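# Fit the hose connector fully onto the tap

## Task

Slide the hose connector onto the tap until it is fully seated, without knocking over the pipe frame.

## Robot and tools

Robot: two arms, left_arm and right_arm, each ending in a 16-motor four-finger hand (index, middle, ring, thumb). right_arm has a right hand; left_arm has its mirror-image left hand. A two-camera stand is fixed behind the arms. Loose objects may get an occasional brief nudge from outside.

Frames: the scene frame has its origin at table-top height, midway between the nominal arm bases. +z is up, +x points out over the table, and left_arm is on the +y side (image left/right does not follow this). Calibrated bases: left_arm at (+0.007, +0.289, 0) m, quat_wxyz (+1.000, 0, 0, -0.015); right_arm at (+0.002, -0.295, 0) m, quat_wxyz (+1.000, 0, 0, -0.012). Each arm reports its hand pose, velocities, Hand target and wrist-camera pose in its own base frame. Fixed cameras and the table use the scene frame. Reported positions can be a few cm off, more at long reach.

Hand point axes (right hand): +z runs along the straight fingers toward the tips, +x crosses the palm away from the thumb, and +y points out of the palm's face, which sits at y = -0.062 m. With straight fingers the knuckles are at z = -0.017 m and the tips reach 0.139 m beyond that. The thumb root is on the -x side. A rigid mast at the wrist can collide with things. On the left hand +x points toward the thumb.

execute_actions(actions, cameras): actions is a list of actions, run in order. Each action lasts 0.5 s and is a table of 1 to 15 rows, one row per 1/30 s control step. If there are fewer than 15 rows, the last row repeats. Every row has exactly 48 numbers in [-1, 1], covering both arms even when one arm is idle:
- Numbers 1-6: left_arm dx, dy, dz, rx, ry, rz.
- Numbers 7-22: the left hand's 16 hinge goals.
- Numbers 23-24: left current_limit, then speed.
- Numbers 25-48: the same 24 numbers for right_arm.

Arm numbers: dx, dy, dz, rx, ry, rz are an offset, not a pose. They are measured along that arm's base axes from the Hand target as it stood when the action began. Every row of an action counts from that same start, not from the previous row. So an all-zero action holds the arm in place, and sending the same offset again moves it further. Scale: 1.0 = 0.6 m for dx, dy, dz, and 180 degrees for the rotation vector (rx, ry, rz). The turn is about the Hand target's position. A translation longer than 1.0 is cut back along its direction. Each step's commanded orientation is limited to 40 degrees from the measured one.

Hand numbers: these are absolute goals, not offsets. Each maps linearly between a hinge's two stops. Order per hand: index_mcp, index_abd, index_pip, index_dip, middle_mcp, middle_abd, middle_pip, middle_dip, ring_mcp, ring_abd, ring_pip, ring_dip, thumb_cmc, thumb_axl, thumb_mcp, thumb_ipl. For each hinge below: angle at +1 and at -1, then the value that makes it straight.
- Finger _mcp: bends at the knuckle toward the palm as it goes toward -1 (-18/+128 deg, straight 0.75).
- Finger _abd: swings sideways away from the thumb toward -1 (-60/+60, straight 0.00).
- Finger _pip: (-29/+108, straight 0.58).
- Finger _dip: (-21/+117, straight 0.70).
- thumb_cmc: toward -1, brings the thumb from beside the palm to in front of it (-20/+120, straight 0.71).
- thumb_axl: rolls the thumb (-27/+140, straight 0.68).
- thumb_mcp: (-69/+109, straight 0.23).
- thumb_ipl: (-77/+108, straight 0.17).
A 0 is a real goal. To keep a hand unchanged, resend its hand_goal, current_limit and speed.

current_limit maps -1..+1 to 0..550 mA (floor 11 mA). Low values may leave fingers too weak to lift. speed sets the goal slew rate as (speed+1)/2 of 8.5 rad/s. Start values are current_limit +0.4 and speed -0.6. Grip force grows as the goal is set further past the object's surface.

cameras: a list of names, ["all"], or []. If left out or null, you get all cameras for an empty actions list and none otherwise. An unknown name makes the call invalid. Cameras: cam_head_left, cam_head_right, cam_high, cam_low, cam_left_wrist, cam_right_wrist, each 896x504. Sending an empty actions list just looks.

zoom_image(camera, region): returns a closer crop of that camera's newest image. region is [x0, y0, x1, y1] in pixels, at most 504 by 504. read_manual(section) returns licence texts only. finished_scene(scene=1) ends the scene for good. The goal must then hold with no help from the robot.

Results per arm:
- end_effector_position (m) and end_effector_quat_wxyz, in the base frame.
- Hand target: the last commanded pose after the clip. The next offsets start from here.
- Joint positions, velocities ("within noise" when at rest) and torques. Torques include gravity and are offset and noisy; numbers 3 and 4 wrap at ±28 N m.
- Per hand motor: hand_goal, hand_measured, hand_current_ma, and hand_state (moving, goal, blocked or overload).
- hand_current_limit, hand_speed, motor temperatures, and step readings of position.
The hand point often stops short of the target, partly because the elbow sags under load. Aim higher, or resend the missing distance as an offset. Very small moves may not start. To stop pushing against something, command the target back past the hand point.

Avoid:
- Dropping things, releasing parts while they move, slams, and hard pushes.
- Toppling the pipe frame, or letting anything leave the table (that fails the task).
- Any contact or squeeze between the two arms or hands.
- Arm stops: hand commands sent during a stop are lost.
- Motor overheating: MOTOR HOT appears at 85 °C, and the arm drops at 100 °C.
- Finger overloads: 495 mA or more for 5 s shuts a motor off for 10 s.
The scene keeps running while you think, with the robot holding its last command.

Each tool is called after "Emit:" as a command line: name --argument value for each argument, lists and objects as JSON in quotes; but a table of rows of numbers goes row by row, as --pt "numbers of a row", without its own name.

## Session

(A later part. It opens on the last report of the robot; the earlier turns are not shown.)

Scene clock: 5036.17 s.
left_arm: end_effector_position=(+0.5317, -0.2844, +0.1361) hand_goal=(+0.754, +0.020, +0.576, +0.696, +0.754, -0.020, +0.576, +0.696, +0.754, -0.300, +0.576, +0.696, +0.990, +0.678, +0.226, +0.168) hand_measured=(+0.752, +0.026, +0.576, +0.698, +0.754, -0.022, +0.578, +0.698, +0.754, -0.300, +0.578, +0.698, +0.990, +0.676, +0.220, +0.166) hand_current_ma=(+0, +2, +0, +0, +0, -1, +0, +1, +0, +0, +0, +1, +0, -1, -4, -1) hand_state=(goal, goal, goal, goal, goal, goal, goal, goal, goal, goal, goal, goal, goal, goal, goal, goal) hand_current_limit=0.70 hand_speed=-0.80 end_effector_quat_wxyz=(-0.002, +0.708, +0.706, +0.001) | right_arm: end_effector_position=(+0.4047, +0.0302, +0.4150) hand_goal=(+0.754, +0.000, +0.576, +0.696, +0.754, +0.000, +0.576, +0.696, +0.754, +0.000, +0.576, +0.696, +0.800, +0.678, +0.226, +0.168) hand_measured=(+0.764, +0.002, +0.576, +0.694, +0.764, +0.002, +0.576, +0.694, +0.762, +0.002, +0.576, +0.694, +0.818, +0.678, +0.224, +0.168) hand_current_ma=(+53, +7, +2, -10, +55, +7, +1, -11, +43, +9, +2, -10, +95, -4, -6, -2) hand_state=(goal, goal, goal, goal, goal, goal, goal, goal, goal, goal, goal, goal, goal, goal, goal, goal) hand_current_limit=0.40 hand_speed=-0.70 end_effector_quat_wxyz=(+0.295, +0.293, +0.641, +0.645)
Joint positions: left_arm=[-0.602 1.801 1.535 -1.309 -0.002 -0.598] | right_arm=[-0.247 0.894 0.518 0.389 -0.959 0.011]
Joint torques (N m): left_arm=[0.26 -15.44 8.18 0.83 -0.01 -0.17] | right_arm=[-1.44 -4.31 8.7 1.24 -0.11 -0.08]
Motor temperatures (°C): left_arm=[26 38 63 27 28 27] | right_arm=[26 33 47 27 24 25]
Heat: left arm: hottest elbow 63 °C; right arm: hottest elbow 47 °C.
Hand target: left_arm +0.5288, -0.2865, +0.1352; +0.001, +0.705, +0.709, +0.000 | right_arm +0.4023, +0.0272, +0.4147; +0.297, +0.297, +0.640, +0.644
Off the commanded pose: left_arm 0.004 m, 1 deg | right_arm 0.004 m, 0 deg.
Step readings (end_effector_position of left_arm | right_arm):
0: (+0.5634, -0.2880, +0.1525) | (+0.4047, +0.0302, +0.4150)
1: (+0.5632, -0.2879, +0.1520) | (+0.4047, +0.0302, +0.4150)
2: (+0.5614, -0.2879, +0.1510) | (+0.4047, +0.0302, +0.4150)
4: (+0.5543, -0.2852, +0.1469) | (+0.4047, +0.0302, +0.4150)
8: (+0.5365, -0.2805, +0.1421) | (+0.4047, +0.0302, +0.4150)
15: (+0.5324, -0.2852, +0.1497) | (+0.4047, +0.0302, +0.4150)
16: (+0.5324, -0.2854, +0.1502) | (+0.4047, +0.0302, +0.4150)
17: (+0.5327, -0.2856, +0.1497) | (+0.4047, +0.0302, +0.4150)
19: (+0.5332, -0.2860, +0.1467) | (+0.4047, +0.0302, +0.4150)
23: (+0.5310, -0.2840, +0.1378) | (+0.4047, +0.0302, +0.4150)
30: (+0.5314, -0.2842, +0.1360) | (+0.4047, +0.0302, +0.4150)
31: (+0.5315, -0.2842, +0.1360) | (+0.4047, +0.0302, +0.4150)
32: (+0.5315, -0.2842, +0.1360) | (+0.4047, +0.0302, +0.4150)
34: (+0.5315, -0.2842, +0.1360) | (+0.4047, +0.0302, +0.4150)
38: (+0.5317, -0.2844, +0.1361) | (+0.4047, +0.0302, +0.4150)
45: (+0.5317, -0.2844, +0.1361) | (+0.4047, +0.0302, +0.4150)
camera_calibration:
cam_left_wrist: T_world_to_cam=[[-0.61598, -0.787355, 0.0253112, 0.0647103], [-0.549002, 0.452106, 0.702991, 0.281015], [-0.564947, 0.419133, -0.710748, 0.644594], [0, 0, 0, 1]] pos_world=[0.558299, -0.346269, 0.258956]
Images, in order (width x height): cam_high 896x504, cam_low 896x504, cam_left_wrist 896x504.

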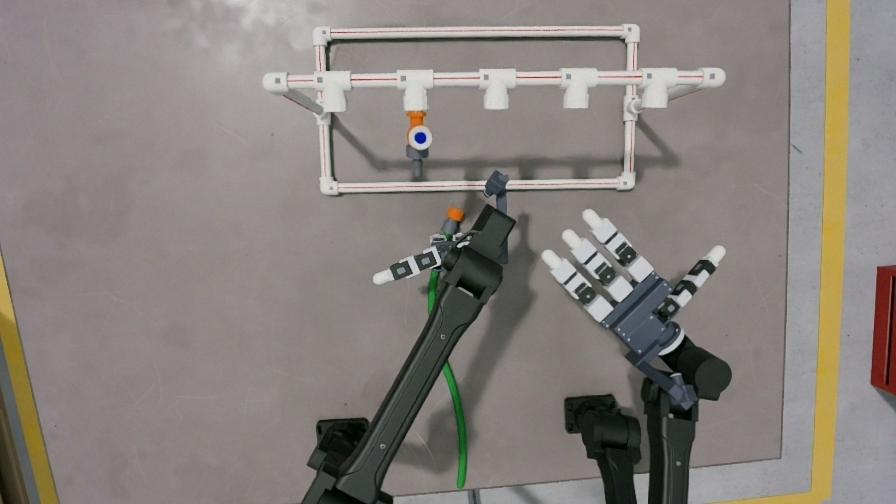

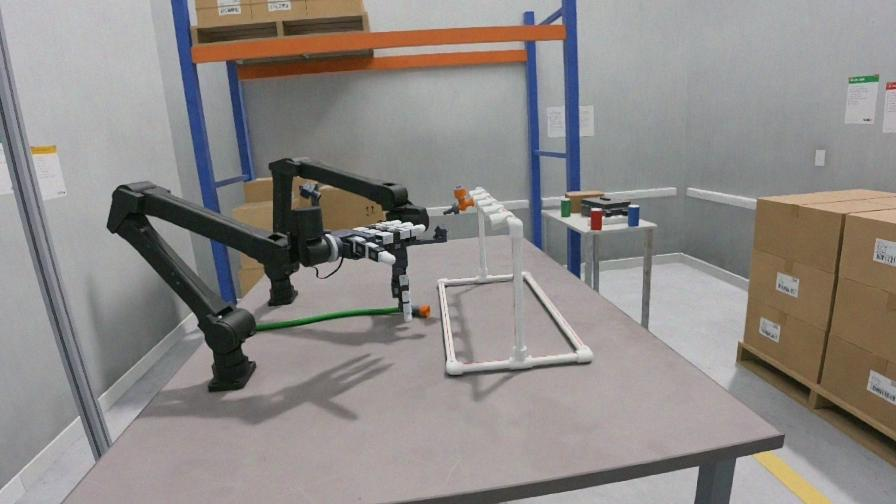

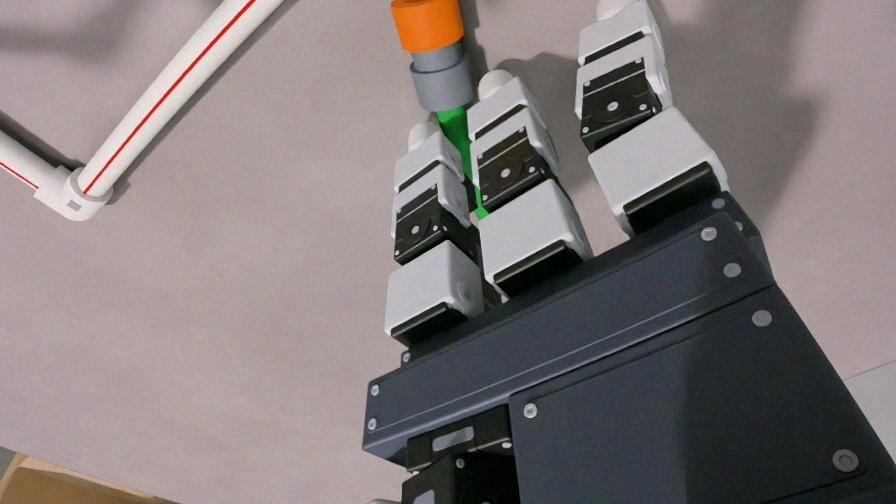

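Emit:
execute_actions --actions '[[[0,0,-0.02,0,0,0,0.754,0.02,0.576,0.696,0.754,-0.02,0.576,0.696,0.754,-0.3,0.576,0.696,0.99,0.678,0.226,0.168,0.7,-0.8,0,0,0,0,0,0,0.754,0,0.576,0.696,0.754,0,0.576,0.696,0.754,0,0.576,0.696,0.8,0.678,0.226,0.168,0.4,-0.7]],[[0.03,-0.005,0.005,0,0,0,0.754,0.02,0.576,0.696,0.754,-0.02,0.576,0.696,0.754,-0.3,0.576,0.696,0.99,0.678,0.226,0.168,0.7,-0.8,0,0,0,0,0,0,0.754,0,0.576,0.696,0.754,0,0.576,0.696,0.754,0,0.576,0.696,0.8,0.678,0.226,0.168,0.4,-0.7]]]' --cameras '["cam_high","cam_left_wrist"]'

Emit:
zoom_image --camera "cam_left_wrist" --region '[330, 0, 600, 240]'

Emit:
zoom_image --camera "cam_high" --region '[360, 160, 540, 300]'

Scene clock: 5044.00 s.
left_arm: end_effector_position=(+0.5325, -0.2849, +0.1216) hand_goal=(+0.754, +0.020, +0.576, +0.696, +0.754, -0.020, +0.576, +0.696, +0.754, -0.300, +0.576, +0.696, +0.990, +0.678, +0.226, +0.168) hand_measured=(+0.748, +0.028, +0.574, +0.696, +0.756, -0.022, +0.576, +0.696, +0.754, -0.300, +0.578, +0.698, +0.990, +0.676, +0.220, +0.166) hand_current_ma=(-2, +4, +0, +0, +0, -1, +0, +0, +0, +0, +0, +1, +0, -1, -4, -1) hand_state=(goal, goal, goal, goal, goal, goal, goal, goal, goal, goal, goal, goal, goal, goal, goal, goal) hand_current_limit=0.70 hand_speed=-0.80 end_effector_quat_wxyz=(-0.005, +0.708, +0.706, +0.000) | right_arm: end_effector_position=(+0.4047, +0.0302, +0.4150) hand_goal=(+0.754, +0.000, +0.576, +0.696, +0.754, +0.000, +0.576, +0.696, +0.754, +0.000, +0.576, +0.696, +0.800, +0.678, +0.226, +0.168) hand_measured=(+0.764, +0.002, +0.576, +0.694, +0.764, +0.002, +0.576, +0.694, +0.762, +0.002, +0.576, +0.694, +0.818, +0.678, +0.224, +0.168) hand_current_ma=(+53, +7, +2, -10, +55, +7, +1, -11, +43, +9, +2, -10, +95, -4, -6, -2) hand_state=(goal, goal, goal, goal, goal, goal, goal, goal, goal, goal, goal, goal, goal, goal, goal, goal) hand_current_limit=0.40 hand_speed=-0.70 end_effector_quat_wxyz=(+0.295, +0.293, +0.641, +0.645)
Joint positions: left_arm=[-0.602 1.817 1.521 -1.285 -0.002 -0.599] | right_arm=[-0.247 0.894 0.518 0.389 -0.959 0.011]
Joint torques (N m): left_arm=[1.14 -13.57 12.63 0.06 -0.04 -0.06] | right_arm=[-1.44 -4.25 8.72 1.22 -0.11 -0.08]
Motor temperatures (°C): left_arm=[26 38 62 27 28 27] | right_arm=[26 33 47 27 24 25]
Heat: left arm: hottest elbow 62 °C; right arm: hottest elbow 47 °C.
Hand target: left_arm +0.5469, -0.2895, +0.1263; +0.002, +0.705, +0.710, +0.000 | right_arm +0.4023, +0.0272, +0.4147; +0.297, +0.297, +0.640, +0.644
Off the commanded pose: left_arm 0.016 m, 1 deg | right_arm 0.004 m, 0 deg.
Step readings (end_effector_position of left_arm | right_arm):
0: (+0.5317, -0.2844, +0.1361) | (+0.4047, +0.0302, +0.4150)
1: (+0.5318, -0.2845, +0.1361) | (+0.4047, +0.0302, +0.4150)
2: (+0.5319, -0.2845, +0.1356) | (+0.4047, +0.0302, +0.4150)
4: (+0.5323, -0.2847, +0.1340) | (+0.4047, +0.0302, +0.4150)
8: (+0.5319, -0.2845, +0.1303) | (+0.4047, +0.0302, +0.4150)
15: (+0.5320, -0.2846, +0.1298) | (+0.4047, +0.0302, +0.4150)
16: (+0.5320, -0.2846, +0.1298) | (+0.4047, +0.0302, +0.4150)
17: (+0.5320, -0.2846, +0.1296) | (+0.4047, +0.0302, +0.4150)
19: (+0.5320, -0.2846, +0.1279) | (+0.4047, +0.0302, +0.4150)
23: (+0.5324, -0.2848, +0.1217) | (+0.4047, +0.0302, +0.4150)
30: (+0.5325, -0.2849, +0.1216) | (+0.4047, +0.0302, +0.4150)
camera_calibration:
cam_left_wrist: T_world_to_cam=[[-0.615535, -0.78769, 0.0257281, 0.064754], [-0.545411, 0.449318, 0.707559, 0.2886], [-0.568897, 0.421495, -0.706185, 0.637262], [0, 0, 0, 1]] pos_world=[0.559801, -0.34727, 0.244158]
Images, in order (width x height): cam_high 896x504, cam_left_wrist 896x504.

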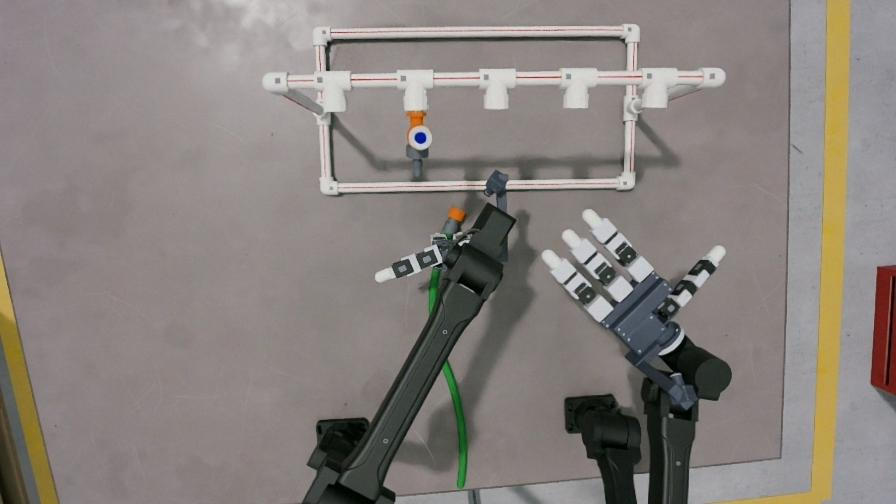

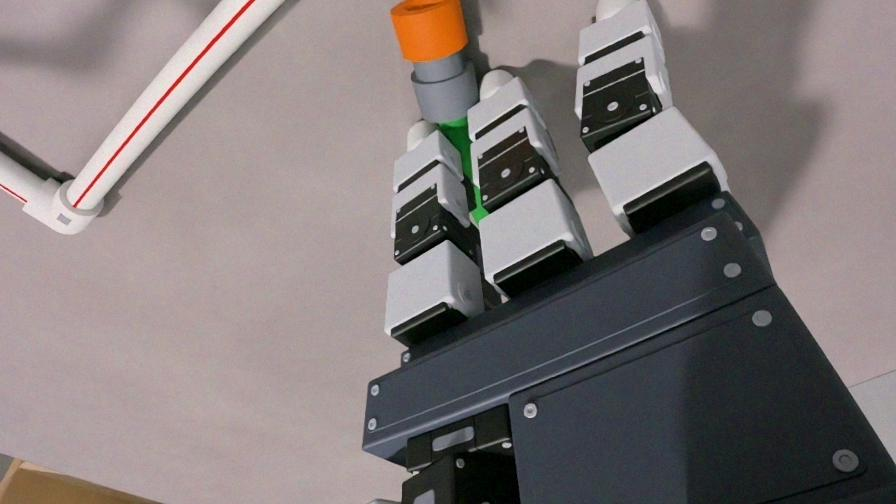

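Scaled by 1.867.

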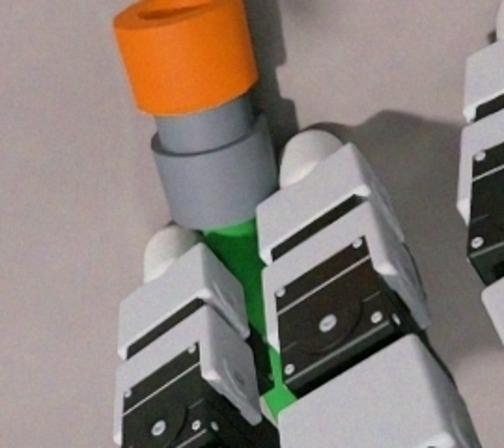

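Scaled by 2.800.

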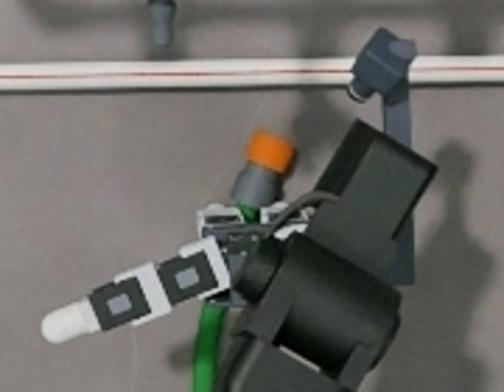

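Emit:
execute_actions --actions '[[[0.03,-0.004,0.005,0,0,0,0.754,0.02,0.576,0.696,0.754,-0.02,0.576,0.696,0.754,-0.3,0.576,0.696,0.99,0.678,0.226,0.168,0.7,-0.8,0,0,0,0,0,0,0.754,0,0.576,0.696,0.754,0,0.576,0.696,0.754,0,0.576,0.696,0.8,0.678,0.226,0.168,0.4,-0.7]]]' --cameras '["cam_high","cam_left_wrist"]'

Emit:
zoom_image --camera "cam_left_wrist" --region '[330, 0, 600, 240]'

Emit:
zoom_image --camera "cam_high" --region '[360, 160, 540, 300]'

Scene clock: 5053.50 s.
left_arm: end_effector_position=(+0.5422, -0.2859, +0.1205) hand_goal=(+0.754, +0.020, +0.576, +0.696, +0.754, -0.020, +0.576, +0.696, +0.754, -0.300, +0.576, +0.696, +0.990, +0.678, +0.226, +0.168) hand_measured=(+0.758, +0.030, +0.576, +0.696, +0.780, -0.014, +0.590, +0.700, +0.754, -0.300, +0.578, +0.698, +0.990, +0.676, +0.220, +0.166) hand_current_ma=(+2, +5, +0, +0, +30, +2, +10, +2, +0, +0, +0, +1, +0, -1, -4, -1) hand_state=(goal, goal, goal, goal, blocked, goal, goal, goal, goal, goal, goal, goal, goal, goal, goal, goal) hand_current_limit=0.70 hand_speed=-0.80 end_effector_quat_wxyz=(-0.015, +0.705, +0.709, -0.003) | right_arm: end_effector_position=(+0.4047, +0.0302, +0.4150) hand_goal=(+0.754, +0.000, +0.576, +0.696, +0.754, +0.000, +0.576, +0.696, +0.754, +0.000, +0.576, +0.696, +0.800, +0.678, +0.226, +0.168) hand_measured=(+0.764, +0.002, +0.576, +0.694, +0.764, +0.002, +0.576, +0.694, +0.762, +0.002, +0.576, +0.694, +0.818, +0.678, +0.224, +0.168) hand_current_ma=(+53, +7, +2, -10, +55, +7, +1, -11, +43, +9, +2, -10, +95, -4, -6, -2) hand_state=(goal, goal, goal, goal, goal, goal, goal, goal, goal, goal, goal, goal, goal, goal, goal, goal) hand_current_limit=0.40 hand_speed=-0.70 end_effector_quat_wxyz=(+0.295, +0.293, +0.641, +0.645)
Joint positions: left_arm=[-0.593 1.854 1.574 -1.323 0 -0.599] | right_arm=[-0.247 0.894 0.518 0.389 -0.959 0.011]
Joint torques (N m): left_arm=[1.61 -14.1 13.63 0.57 -0.11 0.11] | right_arm=[-1.44 -4.19 8.7 1.21 -0.11 -0.08]
Motor temperatures (°C): left_arm=[26 38 63 27 28 27] | right_arm=[26 33 47 27 24 25]
Heat: left arm: hottest elbow 63 °C; right arm: hottest elbow 47 °C.
Hand target: left_arm +0.5649, -0.2920, +0.1292; +0.002, +0.705, +0.710, +0.000 | right_arm +0.4023, +0.0272, +0.4147; +0.297, +0.297, +0.640, +0.644
Off the commanded pose: left_arm 0.025 m, 2 deg | right_arm 0.004 m, 0 deg.
Step readings (end_effector_position of left_arm | right_arm):
0: (+0.5325, -0.2849, +0.1216) | (+0.4047, +0.0302, +0.4150)
1: (+0.5327, -0.2850, +0.1218) | (+0.4047, +0.0302, +0.4150)
2: (+0.5330, -0.2850, +0.1219) | (+0.4047, +0.0302, +0.4150)
4: (+0.5352, -0.2848, +0.1214) | (+0.4047, +0.0302, +0.4150)
8: (+0.5412, -0.2856, +0.1210) | (+0.4047, +0.0302, +0.4150)
15: (+0.5421, -0.2858, +0.1205) | (+0.4047, +0.0302, +0.4150)
camera_calibration:
cam_left_wrist: T_world_to_cam=[[-0.608384, -0.793102, 0.0292927, 0.0642257], [-0.535624, 0.437551, 0.722258, 0.284686], [-0.585641, 0.42372, -0.691004, 0.6503], [0, 0, 0, 1]] pos_world=[0.572401, -0.349172, 0.241862]
Images, in order (width x height): cam_high 896x504, cam_left_wrist 896x504.

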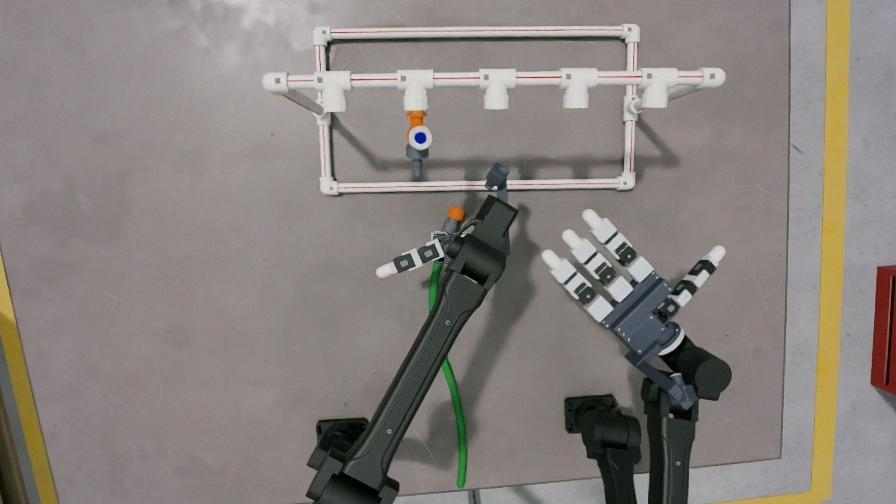

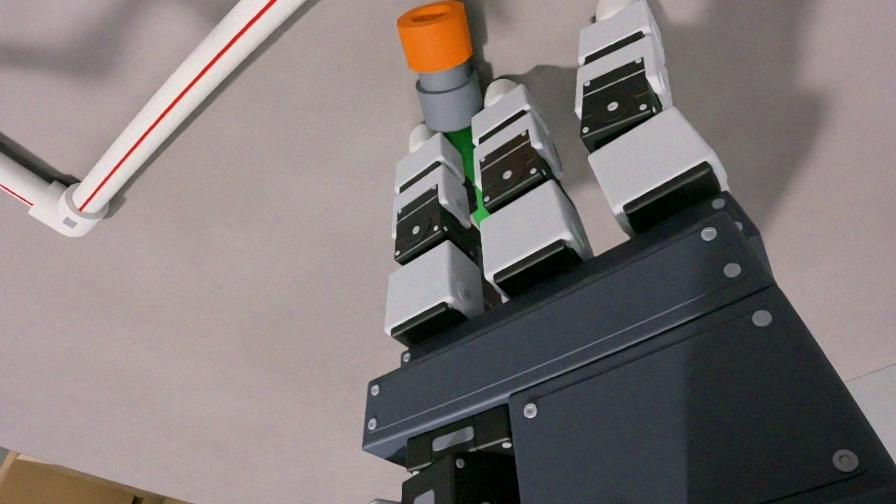

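Scaled by 1.867.

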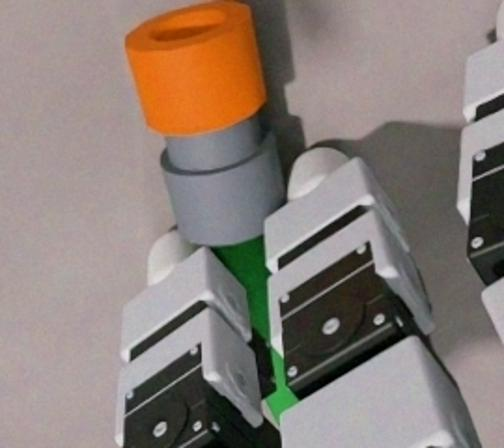

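Scaled by 2.800.

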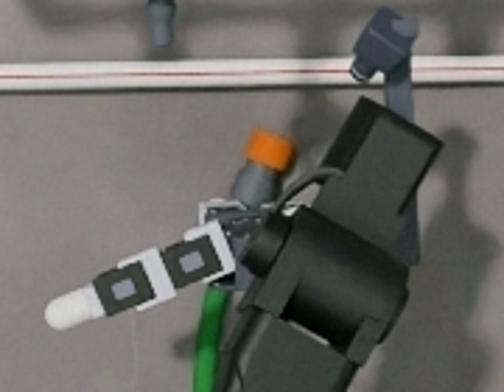

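Emit:
execute_actions --actions '[[[0.02,-0.004,0.015,0,0,0,0.754,0.0,0.576,0.696,0.754,0.0,0.576,0.696,0.754,-0.3,0.576,0.696,0.99,0.678,0.226,0.168,0.7,-0.8,0,0,0,0,0,0,0.754,0,0.576,0.696,0.754,0,0.576,0.696,0.754,0,0.576,0.696,0.8,0.678,0.226,0.168,0.4,-0.7]],[[0.01,0,0,0,0,0,0.754,0.0,0.576,0.696,0.754,0.0,0.576,0.696,0.754,-0.3,0.576,0.696,0.99,0.678,0.226,0.168,0.7,-0.8,0,0,0,0,0,0,0.754,0,0.576,0.696,0.754,0,0.576,0.696,0.754,0,0.576,0.696,0.8,0.678,0.226,0.168,0.4,-0.7]]]' --cameras '["cam_high","cam_left_wrist"]'

Emit:
zoom_image --camera "cam_left_wrist" --region '[330, 0, 600, 240]'

Emit:
zoom_image --camera "cam_high" --region '[360, 160, 540, 300]'

Scene clock: 5067.13 s.
left_arm: end_effector_position=(+0.5583, -0.2880, +0.1204) hand_goal=(+0.754, +0.000, +0.576, +0.696, +0.754, +0.000, +0.576, +0.696, +0.754, -0.300, +0.576, +0.696, +0.990, +0.678, +0.226, +0.168) hand_measured=(+0.760, +0.028, +0.578, +0.696, +0.782, -0.010, +0.592, +0.702, +0.754, -0.300, +0.578, +0.698, +0.990, +0.676, +0.220, +0.166) hand_current_ma=(+4, +24, +0, +0, +35, -6, +13, +3, +0, +0, +0, +1, +0, -1, -4, -1) hand_state=(goal, blocked, goal, goal, blocked, goal, goal, goal, goal, goal, goal, goal, goal, goal, goal, goal) hand_current_limit=0.70 hand_speed=-0.80 end_effector_quat_wxyz=(-0.022, +0.703, +0.711, -0.005) | right_arm: end_effector_position=(+0.4047, +0.0302, +0.4150) hand_goal=(+0.754, +0.000, +0.576, +0.696, +0.754, +0.000, +0.576, +0.696, +0.754, +0.000, +0.576, +0.696, +0.800, +0.678, +0.226, +0.168) hand_measured=(+0.764, +0.002, +0.576, +0.694, +0.764, +0.002, +0.576, +0.694, +0.762, +0.002, +0.576, +0.694, +0.818, +0.678, +0.224, +0.168) hand_current_ma=(+53, +7, +2, -10, +55, +7, +1, -11, +43, +9, +2, -10, +95, -4, -6, -2) hand_state=(goal, goal, goal, goal, goal, goal, goal, goal, goal, goal, goal, goal, goal, goal, goal, goal) hand_current_limit=0.40 hand_speed=-0.70 end_effector_quat_wxyz=(+0.295, +0.293, +0.641, +0.645)
Joint positions: left_arm=[-0.581 1.901 1.645 -1.361 0.001 -0.592] | right_arm=[-0.247 0.894 0.518 0.389 -0.959 0.011]
Joint torques (N m): left_arm=[1.55 -15.15 14.26 0.28 -0.16 0.19] | right_arm=[-1.44 -4.25 8.72 1.21 -0.1 -0.08]
Motor temperatures (°C): left_arm=[26 37 62 27 28 27] | right_arm=[26 33 47 27 24 25]
Heat: left arm: hottest elbow 62 °C; right arm: hottest elbow 47 °C.
Hand target: left_arm +0.5828, -0.2943, +0.1383; +0.002, +0.705, +0.709, +0.000 | right_arm +0.4023, +0.0272, +0.4147; +0.297, +0.297, +0.640, +0.644
Off the commanded pose: left_arm 0.031 m, 3 deg | right_arm 0.004 m, 0 deg.
Step readings (end_effector_position of left_arm | right_arm):
0: (+0.5422, -0.2859, +0.1205) | (+0.4047, +0.0302, +0.4150)
1: (+0.5422, -0.2858, +0.1205) | (+0.4047, +0.0302, +0.4150)
2: (+0.5426, -0.2858, +0.1207) | (+0.4047, +0.0302, +0.4150)
4: (+0.5442, -0.2866, +0.1204) | (+0.4047, +0.0302, +0.4150)
8: (+0.5486, -0.2874, +0.1199) | (+0.4047, +0.0302, +0.4150)
15: (+0.5519, -0.2874, +0.1200) | (+0.4047, +0.0302, +0.4150)
16: (+0.5520, -0.2875, +0.1203) | (+0.4047, +0.0302, +0.4150)
17: (+0.5521, -0.2876, +0.1203) | (+0.4047, +0.0302, +0.4150)
19: (+0.5532, -0.2878, +0.1202) | (+0.4047, +0.0302, +0.4150)
23: (+0.5565, -0.2882, +0.1202) | (+0.4047, +0.0302, +0.4150)
30: (+0.5582, -0.2879, +0.1203) | (+0.4047, +0.0302, +0.4150)
camera_calibration:
cam_left_wrist: T_world_to_cam=[[-0.603431, -0.796821, 0.0307732, 0.0681903], [-0.529331, 0.429127, 0.731887, 0.287136], [-0.596388, 0.425354, -0.680731, 0.665778], [0, 0, 0, 1]] pos_world=[0.590201, -0.352074, 0.240966]
Images, in order (width x height): cam_high 896x504, cam_left_wrist 896x504.

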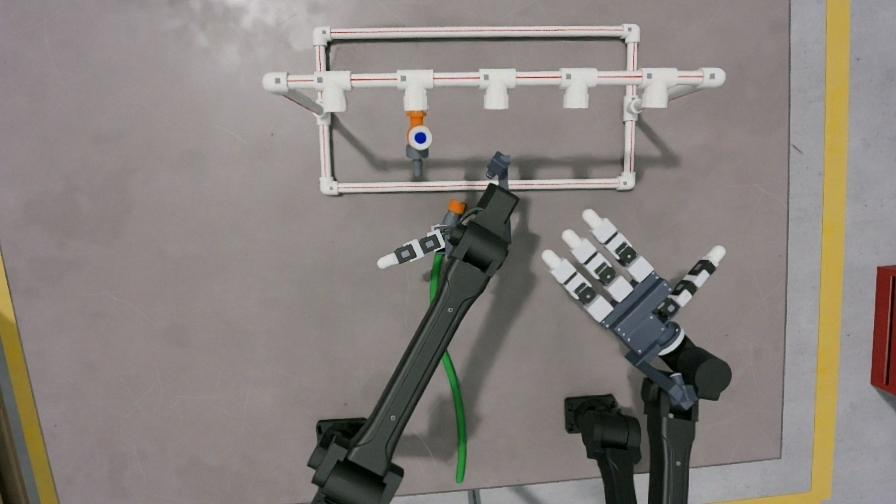

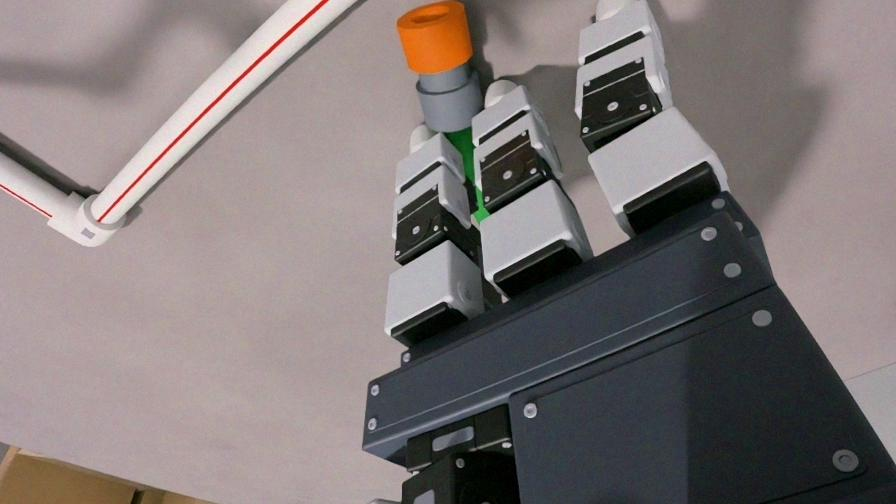

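Scaled by 1.867.

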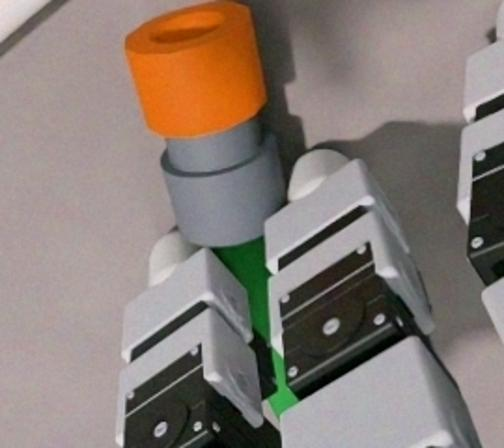

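Scaled by 2.800.

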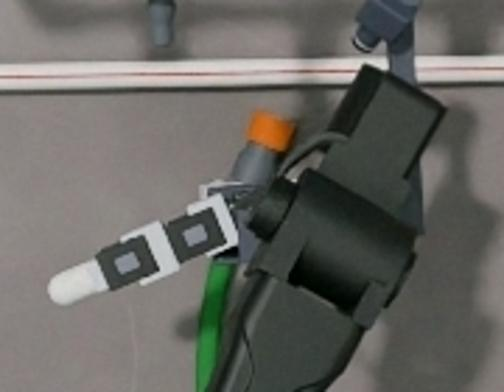

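Emit:
execute_actions --actions '[[[0,0,0,0,0,0,0.754,-0.2,0.576,0.696,0.754,0.2,0.576,0.696,0.754,-0.3,0.576,0.696,0.99,0.678,0.226,0.168,0.7,-0.8,0,0,0,0,0,0,0.754,0,0.576,0.696,0.754,0,0.576,0.696,0.754,0,0.576,0.696,0.8,0.678,0.226,0.168,0.4,-0.7]],[[-0.01,0,0.06,0,0,0,0.754,-0.2,0.576,0.696,0.754,0.2,0.576,0.696,0.754,-0.3,0.576,0.696,0.99,0.678,0.226,0.168,0.7,-0.8,0,0,0,0,0,0,0.754,0,0.576,0.696,0.754,0,0.576,0.696,0.754,0,0.576,0.696,0.8,0.678,0.226,0.168,0.4,-0.7]],[[-0.02,0,0.06,0,0,0,0.754,-0.2,0.576,0.696,0.754,0.2,0.576,0.696,0.754,-0.3,0.576,0.696,0.99,0.678,0.226,0.168,0.7,-0.8,0,0,0,0,0,0,0.754,0,0.576,0.696,0.754,0,0.576,0.696,0.754,0,0.576,0.696,0.8,0.678,0.226,0.168,0.4,-0.7]]]' --cameras '["cam_high","cam_left_wrist","cam_low"]'

Emit:
zoom_image --camera "cam_left_wrist" --region '[330, 0, 600, 240]'

Emit:
zoom_image --camera "cam_low" --region '[340, 190, 480, 320]'

Emit:
zoom_image --camera "cam_high" --region '[360, 160, 540, 300]'

Scene clock: 5080.37 s.
left_arm: end_effector_position=(+0.5500, -0.2824, +0.1707) hand_goal=(+0.754, -0.200, +0.576, +0.696, +0.754, +0.200, +0.576, +0.696, +0.754, -0.300, +0.576, +0.696, +0.990, +0.678, +0.226, +0.168) hand_measured=(+0.746, +0.016, +0.572, +0.690, +0.748, +0.020, +0.574, +0.696, +0.754, -0.300, +0.578, +0.698, +0.990, +0.676, +0.220, +0.166) hand_current_ma=(-5, +467, -2, -2, -2, -467, +0, +0, +0, +0, +0, +1, +0, -1, -4, -1) hand_state=(goal, blocked, goal, goal, goal, blocked, goal, goal, goal, goal, goal, goal, goal, goal, goal, goal) hand_current_limit=0.70 hand_speed=-0.80 end_effector_quat_wxyz=(-0.035, +0.703, +0.710, -0.007) | right_arm: end_effector_position=(+0.4047, +0.0302, +0.4150) hand_goal=(+0.754, +0.000, +0.576, +0.696, +0.754, +0.000, +0.576, +0.696, +0.754, +0.000, +0.576, +0.696, +0.800, +0.678, +0.226, +0.168) hand_measured=(+0.764, +0.002, +0.576, +0.694, +0.764, +0.002, +0.576, +0.694, +0.762, +0.002, +0.576, +0.694, +0.818, +0.678, +0.224, +0.168) hand_current_ma=(+53, +7, +2, -10, +55, +7, +1, -11, +43, +9, +2, -10, +95, -4, -6, -2) hand_state=(goal, goal, goal, goal, goal, goal, goal, goal, goal, goal, goal, goal, goal, goal, goal, goal) hand_current_limit=0.40 hand_speed=-0.70 end_effector_quat_wxyz=(+0.295, +0.293, +0.641, +0.645)
Joint positions: left_arm=[-0.581 1.864 1.728 -1.507 0.001 -0.59] | right_arm=[-0.247 0.894 0.518 0.389 -0.959 0.011]
Joint torques (N m): left_arm=[0.44 -16.5 14.56 -0.25 -0.12 -0.04] | right_arm=[-1.49 -4.37 8.7 1.24 -0.11 -0.08]
Motor temperatures (°C): left_arm=[26 37 63 27 28 27] | right_arm=[26 33 47 26 24 25]
Heat: left arm: hottest elbow 63 °C; right arm: hottest elbow 47 °C.
Hand target: left_arm +0.5649, -0.2943, +0.2103; +0.002, +0.705, +0.710, +0.000 | right_arm +0.4023, +0.0272, +0.4147; +0.297, +0.297, +0.640, +0.644
Off the commanded pose: left_arm 0.044 m, 4 deg | right_arm 0.004 m, 0 deg.
Step readings (end_effector_position of left_arm | right_arm):
0: (+0.5583, -0.2880, +0.1204) | (+0.4047, +0.0302, +0.4150)
1: (+0.5583, -0.2880, +0.1204) | (+0.4047, +0.0302, +0.4150)
2: (+0.5583, -0.2880, +0.1204) | (+0.4047, +0.0302, +0.4150)
4: (+0.5582, -0.2881, +0.1201) | (+0.4047, +0.0302, +0.4150)
8: (+0.5582, -0.2883, +0.1201) | (+0.4047, +0.0302, +0.4150)
15: (+0.5582, -0.2883, +0.1201) | (+0.4047, +0.0302, +0.4150)
16: (+0.5582, -0.2884, +0.1202) | (+0.4047, +0.0302, +0.4150)
17: (+0.5580, -0.2882, +0.1211) | (+0.4047, +0.0302, +0.4150)
19: (+0.5564, -0.2870, +0.1230) | (+0.4047, +0.0302, +0.4150)
23: (+0.5554, -0.2863, +0.1296) | (+0.4047, +0.0302, +0.4150)
30: (+0.5557, -0.2863, +0.1338) | (+0.4047, +0.0302, +0.4150)
31: (+0.5555, -0.2861, +0.1337) | (+0.4047, +0.0302, +0.4150)
32: (+0.5543, -0.2853, +0.1341) | (+0.4047, +0.0302, +0.4150)
34: (+0.5523, -0.2839, +0.1365) | (+0.4047, +0.0302, +0.4150)
38: (+0.5484, -0.2814, +0.1484) | (+0.4047, +0.0302, +0.4150)
45: (+0.5497, -0.2822, +0.1693) | (+0.4047, +0.0302, +0.4150)
camera_calibration:
cam_left_wrist: T_world_to_cam=[[-0.60392, -0.796373, 0.0327219, 0.0662378], [-0.512557, 0.419476, 0.749216, 0.22862], [-0.610382, 0.435695, -0.661517, 0.700097], [0, 0, 0, 1]] pos_world=[0.58451, -0.348179, 0.289673]
Images, in order (width x height): cam_high 896x504, cam_low 896x504, cam_left_wrist 896x504.

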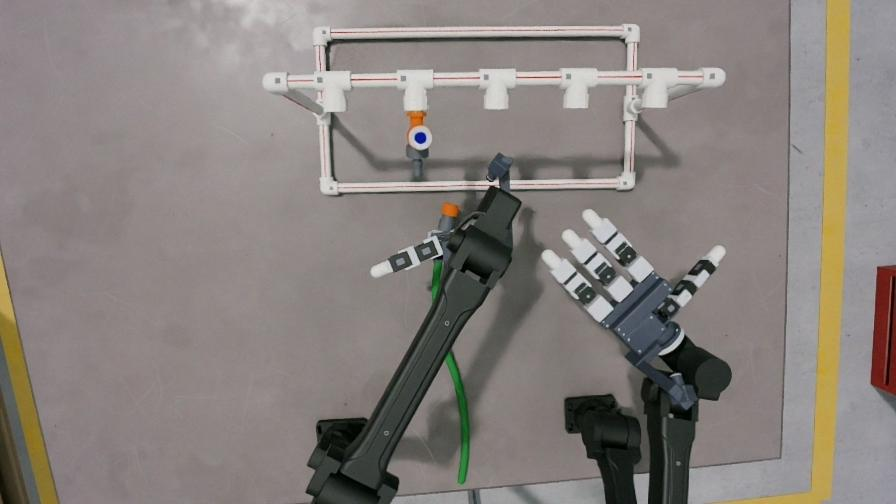

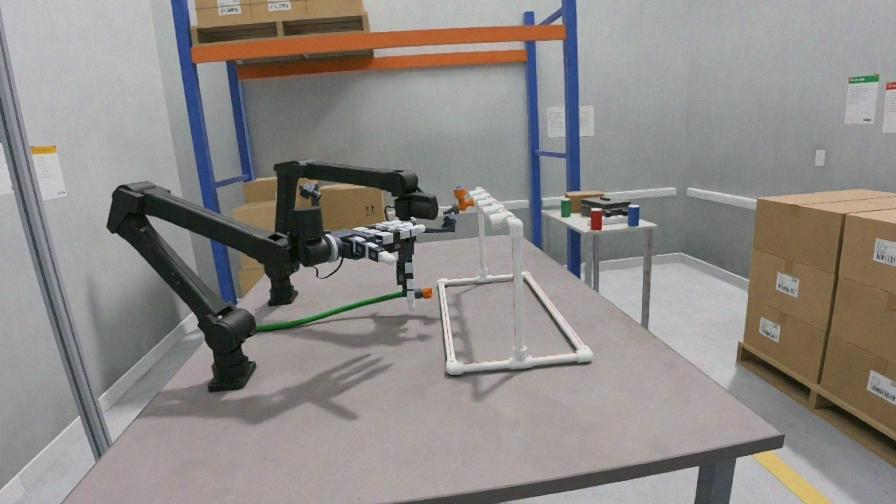

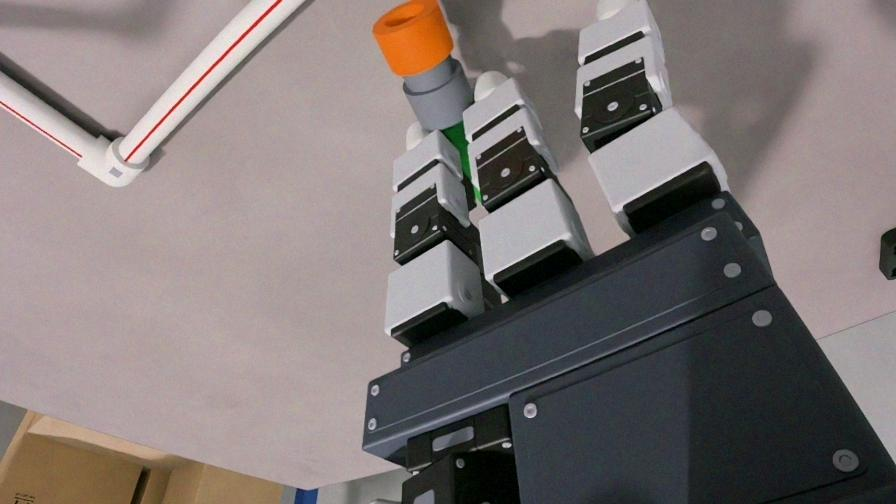

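Scaled by 1.867.

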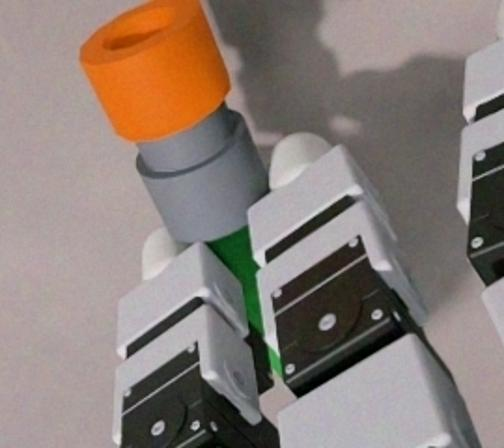

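Scaled by 3.600.

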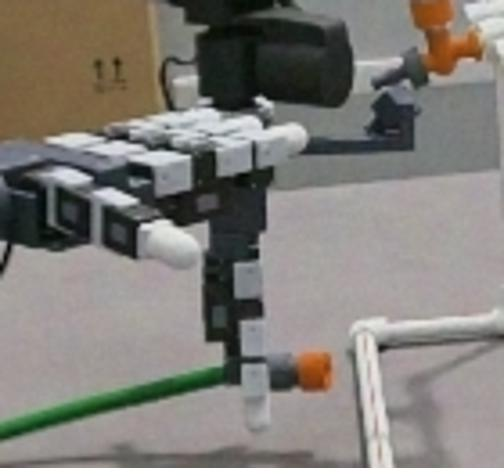

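Scaled by 2.800.

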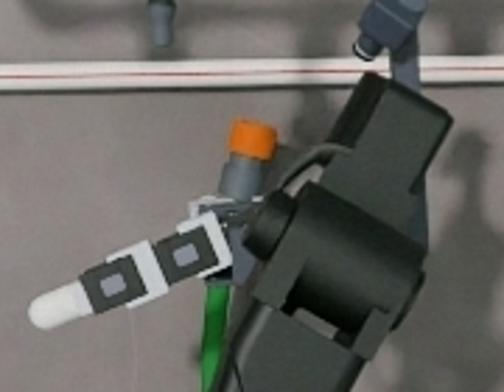

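Emit:
execute_actions --actions '[[[-0.03,0,0.07,0,0,0,0.754,-0.2,0.576,0.696,0.754,0.2,0.576,0.696,0.754,-0.3,0.576,0.696,0.99,0.678,0.226,0.168,0.66,-0.8,0,0,0,0,0,0,0.754,0,0.576,0.696,0.754,0,0.576,0.696,0.754,0,0.576,0.696,0.8,0.678,0.226,0.168,0.4,-0.7]],[[-0.04,0,0.08,0,-0.03,0,0.754,-0.2,0.576,0.696,0.754,0.2,0.576,0.696,0.754,-0.3,0.576,0.696,0.99,0.678,0.226,0.168,0.66,-0.8,0,0,0,0,0,0,0.754,0,0.576,0.696,0.754,0,0.576,0.696,0.754,0,0.576,0.696,0.8,0.678,0.226,0.168,0.4,-0.7]],[[-0.03,0.02,0.08,0,-0.035,0,0.754,-0.2,0.576,0.696,0.754,0.2,0.576,0.696,0.754,-0.3,0.576,0.696,0.99,0.678,0.226,0.168,0.66,-0.8,0,0,0,0,0,0,0.754,0,0.576,0.696,0.754,0,0.576,0.696,0.754,0,0.576,0.696,0.8,0.678,0.226,0.168,0.4,-0.7]],[[0,0.02,0.06,0,-0.035,0,0.754,-0.2,0.576,0.696,0.754,0.2,0.576,0.696,0.754,-0.3,0.576,0.696,0.99,0.678,0.226,0.168,0.66,-0.8,0,0,0,0,0,0,0.754,0,0.576,0.696,0.754,0,0.576,0.696,0.754,0,0.576,0.696,0.8,0.678,0.226,0.168,0.4,-0.7]]]' --cameras '["cam_high","cam_left_wrist","cam_low","cam_head_left"]'

Emit:
zoom_image --camera "cam_high" --region '[360, 120, 540, 260]'

Emit:
zoom_image --camera "cam_low" --region '[340, 140, 520, 280]'

Scene clock: 5134.10 s.
left_arm: end_effector_position=(+0.5077, -0.2685, +0.3763) hand_goal=(+0.754, -0.200, +0.576, +0.696, +0.754, +0.200, +0.576, +0.696, +0.754, -0.300, +0.576, +0.696, +0.990, +0.678, +0.226, +0.168) hand_measured=(+0.742, -0.026, +0.566, +0.688, +0.764, +0.080, +0.578, +0.696, +0.754, -0.300, +0.578, +0.698, +0.990, +0.676, +0.220, +0.166) hand_current_ma=(-8, +456, -5, -4, +6, -254, +1, +0, +0, +0, +0, +1, +0, -1, -4, -1) hand_state=(goal, blocked, goal, goal, goal, blocked, goal, goal, goal, goal, goal, goal, goal, goal, goal, goal) hand_current_limit=0.66 hand_speed=-0.80 end_effector_quat_wxyz=(+0.099, +0.698, +0.701, +0.108) | right_arm: end_effector_position=(+0.4047, +0.0302, +0.4150) hand_goal=(+0.754, +0.000, +0.576, +0.696, +0.754, +0.000, +0.576, +0.696, +0.754, +0.000, +0.576, +0.696, +0.800, +0.678, +0.226, +0.168) hand_measured=(+0.764, +0.002, +0.576, +0.694, +0.764, +0.002, +0.576, +0.694, +0.762, +0.002, +0.576, +0.694, +0.818, +0.678, +0.224, +0.168) hand_current_ma=(+53, +7, +2, -10, +55, +7, +1, -11, +43, +9, +2, -10, +95, -4, -6, -2) hand_state=(goal, goal, goal, goal, goal, goal, goal, goal, goal, goal, goal, goal, goal, goal, goal, goal) hand_current_limit=0.40 hand_speed=-0.70 end_effector_quat_wxyz=(+0.295, +0.293, +0.641, +0.645)
Joint positions: left_arm=[-0.662 1.564 1.775 -1.555 -0.189 -0.644] | right_arm=[-0.247 0.894 0.518 0.389 -0.959 0.011]
Joint torques (N m): left_arm=[-0.03 -13.51 9.05 1.33 -0.48 -0.06] | right_arm=[-1.44 -4.25 8.69 1.24 -0.11 -0.08]
Motor temperatures (°C): left_arm=[26 41 69 27 28 26] | right_arm=[26 33 46 26 24 25]
Heat: left arm: hottest elbow 69 °C; right arm: hottest elbow 46 °C.
Hand target: left_arm +0.5049, -0.2704, +0.3842; +0.113, +0.696, +0.700, +0.111 | right_arm +0.4023, +0.0272, +0.4147; +0.297, +0.297, +0.640, +0.644
Off the commanded pose: left_arm 0.009 m, 2 deg | right_arm 0.004 m, 0 deg.
Step readings (end_effector_position of left_arm | right_arm):
0: (+0.5500, -0.2824, +0.1707) | (+0.4047, +0.0302, +0.4150)
1: (+0.5498, -0.2823, +0.1707) | (+0.4047, +0.0302, +0.4150)
2: (+0.5485, -0.2815, +0.1709) | (+0.4047, +0.0302, +0.4150)
4: (+0.5451, -0.2800, +0.1733) | (+0.4047, +0.0302, +0.4150)
8: (+0.5383, -0.2778, +0.1866) | (+0.4047, +0.0302, +0.4150)
15: (+0.5368, -0.2810, +0.2127) | (+0.4047, +0.0302, +0.4150)
16: (+0.5367, -0.2819, +0.2144) | (+0.4047, +0.0302, +0.4150)
17: (+0.5362, -0.2823, +0.2163) | (+0.4047, +0.0302, +0.4150)
19: (+0.5352, -0.2826, +0.2233) | (+0.4047, +0.0302, +0.4150)
23: (+0.5277, -0.2862, +0.2493) | (+0.4047, +0.0302, +0.4150)
30: (+0.5169, -0.2898, +0.2805) | (+0.4047, +0.0302, +0.4150)
31: (+0.5171, -0.2893, +0.2807) | (+0.4047, +0.0302, +0.4150)
32: (+0.5180, -0.2879, +0.2815) | (+0.4047, +0.0302, +0.4150)
34: (+0.5191, -0.2855, +0.2859) | (+0.4047, +0.0302, +0.4150)
38: (+0.5158, -0.2816, +0.3076) | (+0.4047, +0.0302, +0.4150)
45: (+0.5055, -0.2769, +0.3409) | (+0.4047, +0.0302, +0.4150)
46: (+0.5050, -0.2772, +0.3417) | (+0.4047, +0.0302, +0.4150)
47: (+0.5058, -0.2766, +0.3429) | (+0.4047, +0.0302, +0.4150)
49: (+0.5091, -0.2754, +0.3466) | (+0.4047, +0.0302, +0.4150)
53: (+0.5119, -0.2731, +0.3586) | (+0.4047, +0.0302, +0.4150)
60: (+0.5080, -0.2687, +0.3757) | (+0.4047, +0.0302, +0.4150)
camera_calibration:
cam_left_wrist: T_world_to_cam=[[-0.59048, -0.790959, -0.160367, 0.112344], [-0.733592, 0.4432, 0.515185, 0.253848], [-0.336415, 0.421851, -0.841942, 0.729226], [0, 0, 0, 1]] pos_world=[0.497881, -0.331271, 0.501204]
Images, in order (width x height): cam_head_left 896x504, cam_high 896x504, cam_low 896x504, cam_left_wrist 896x504.

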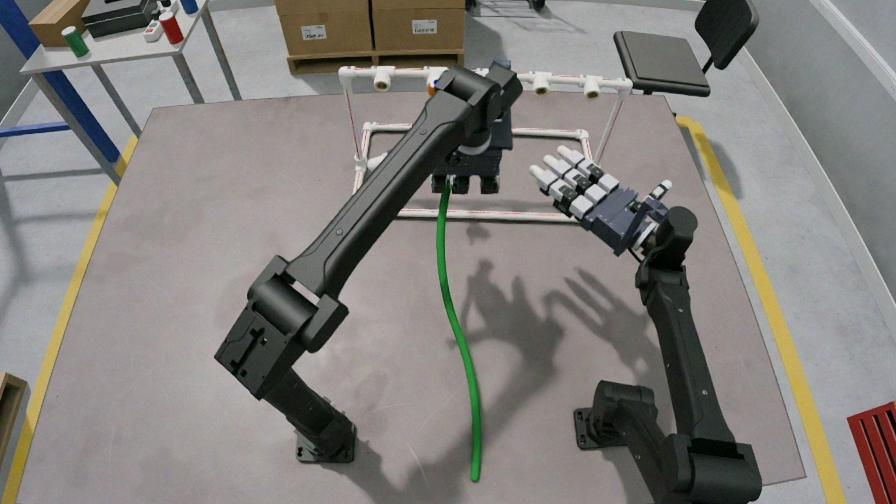

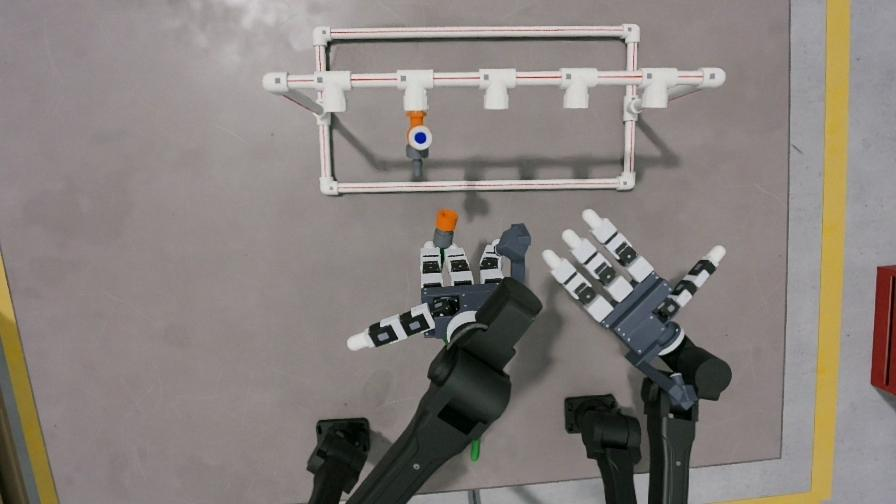

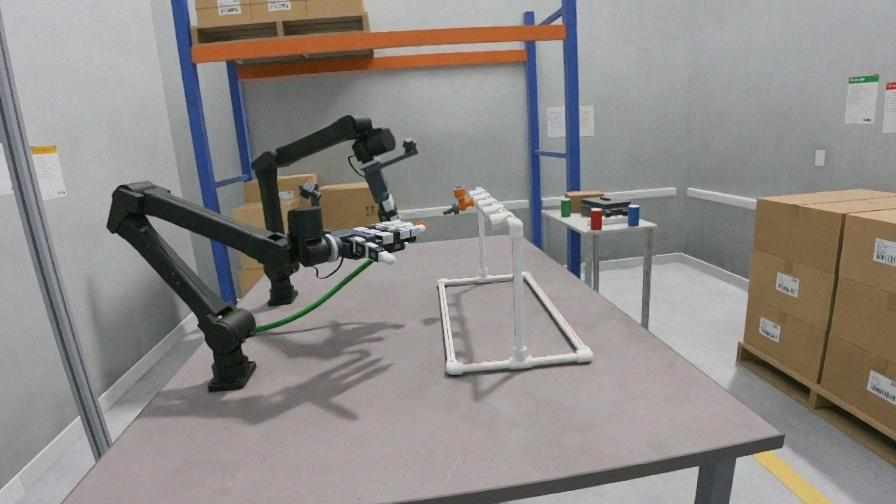

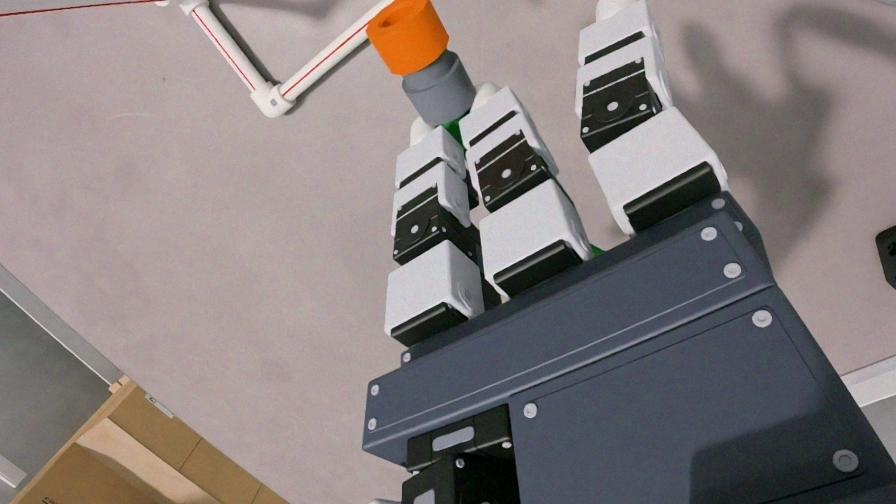

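Scaled by 2.800.

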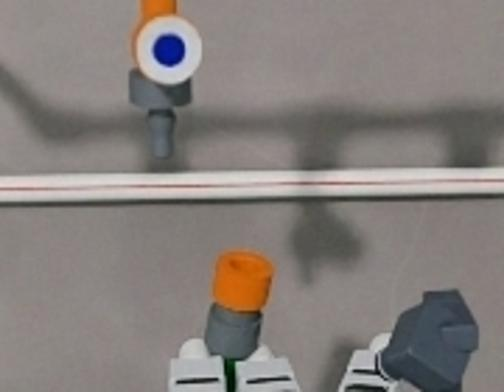

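Scaled by 2.800.

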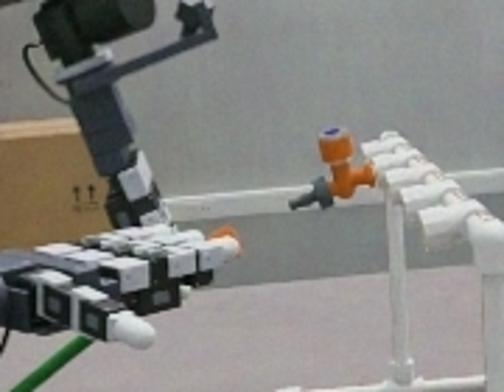

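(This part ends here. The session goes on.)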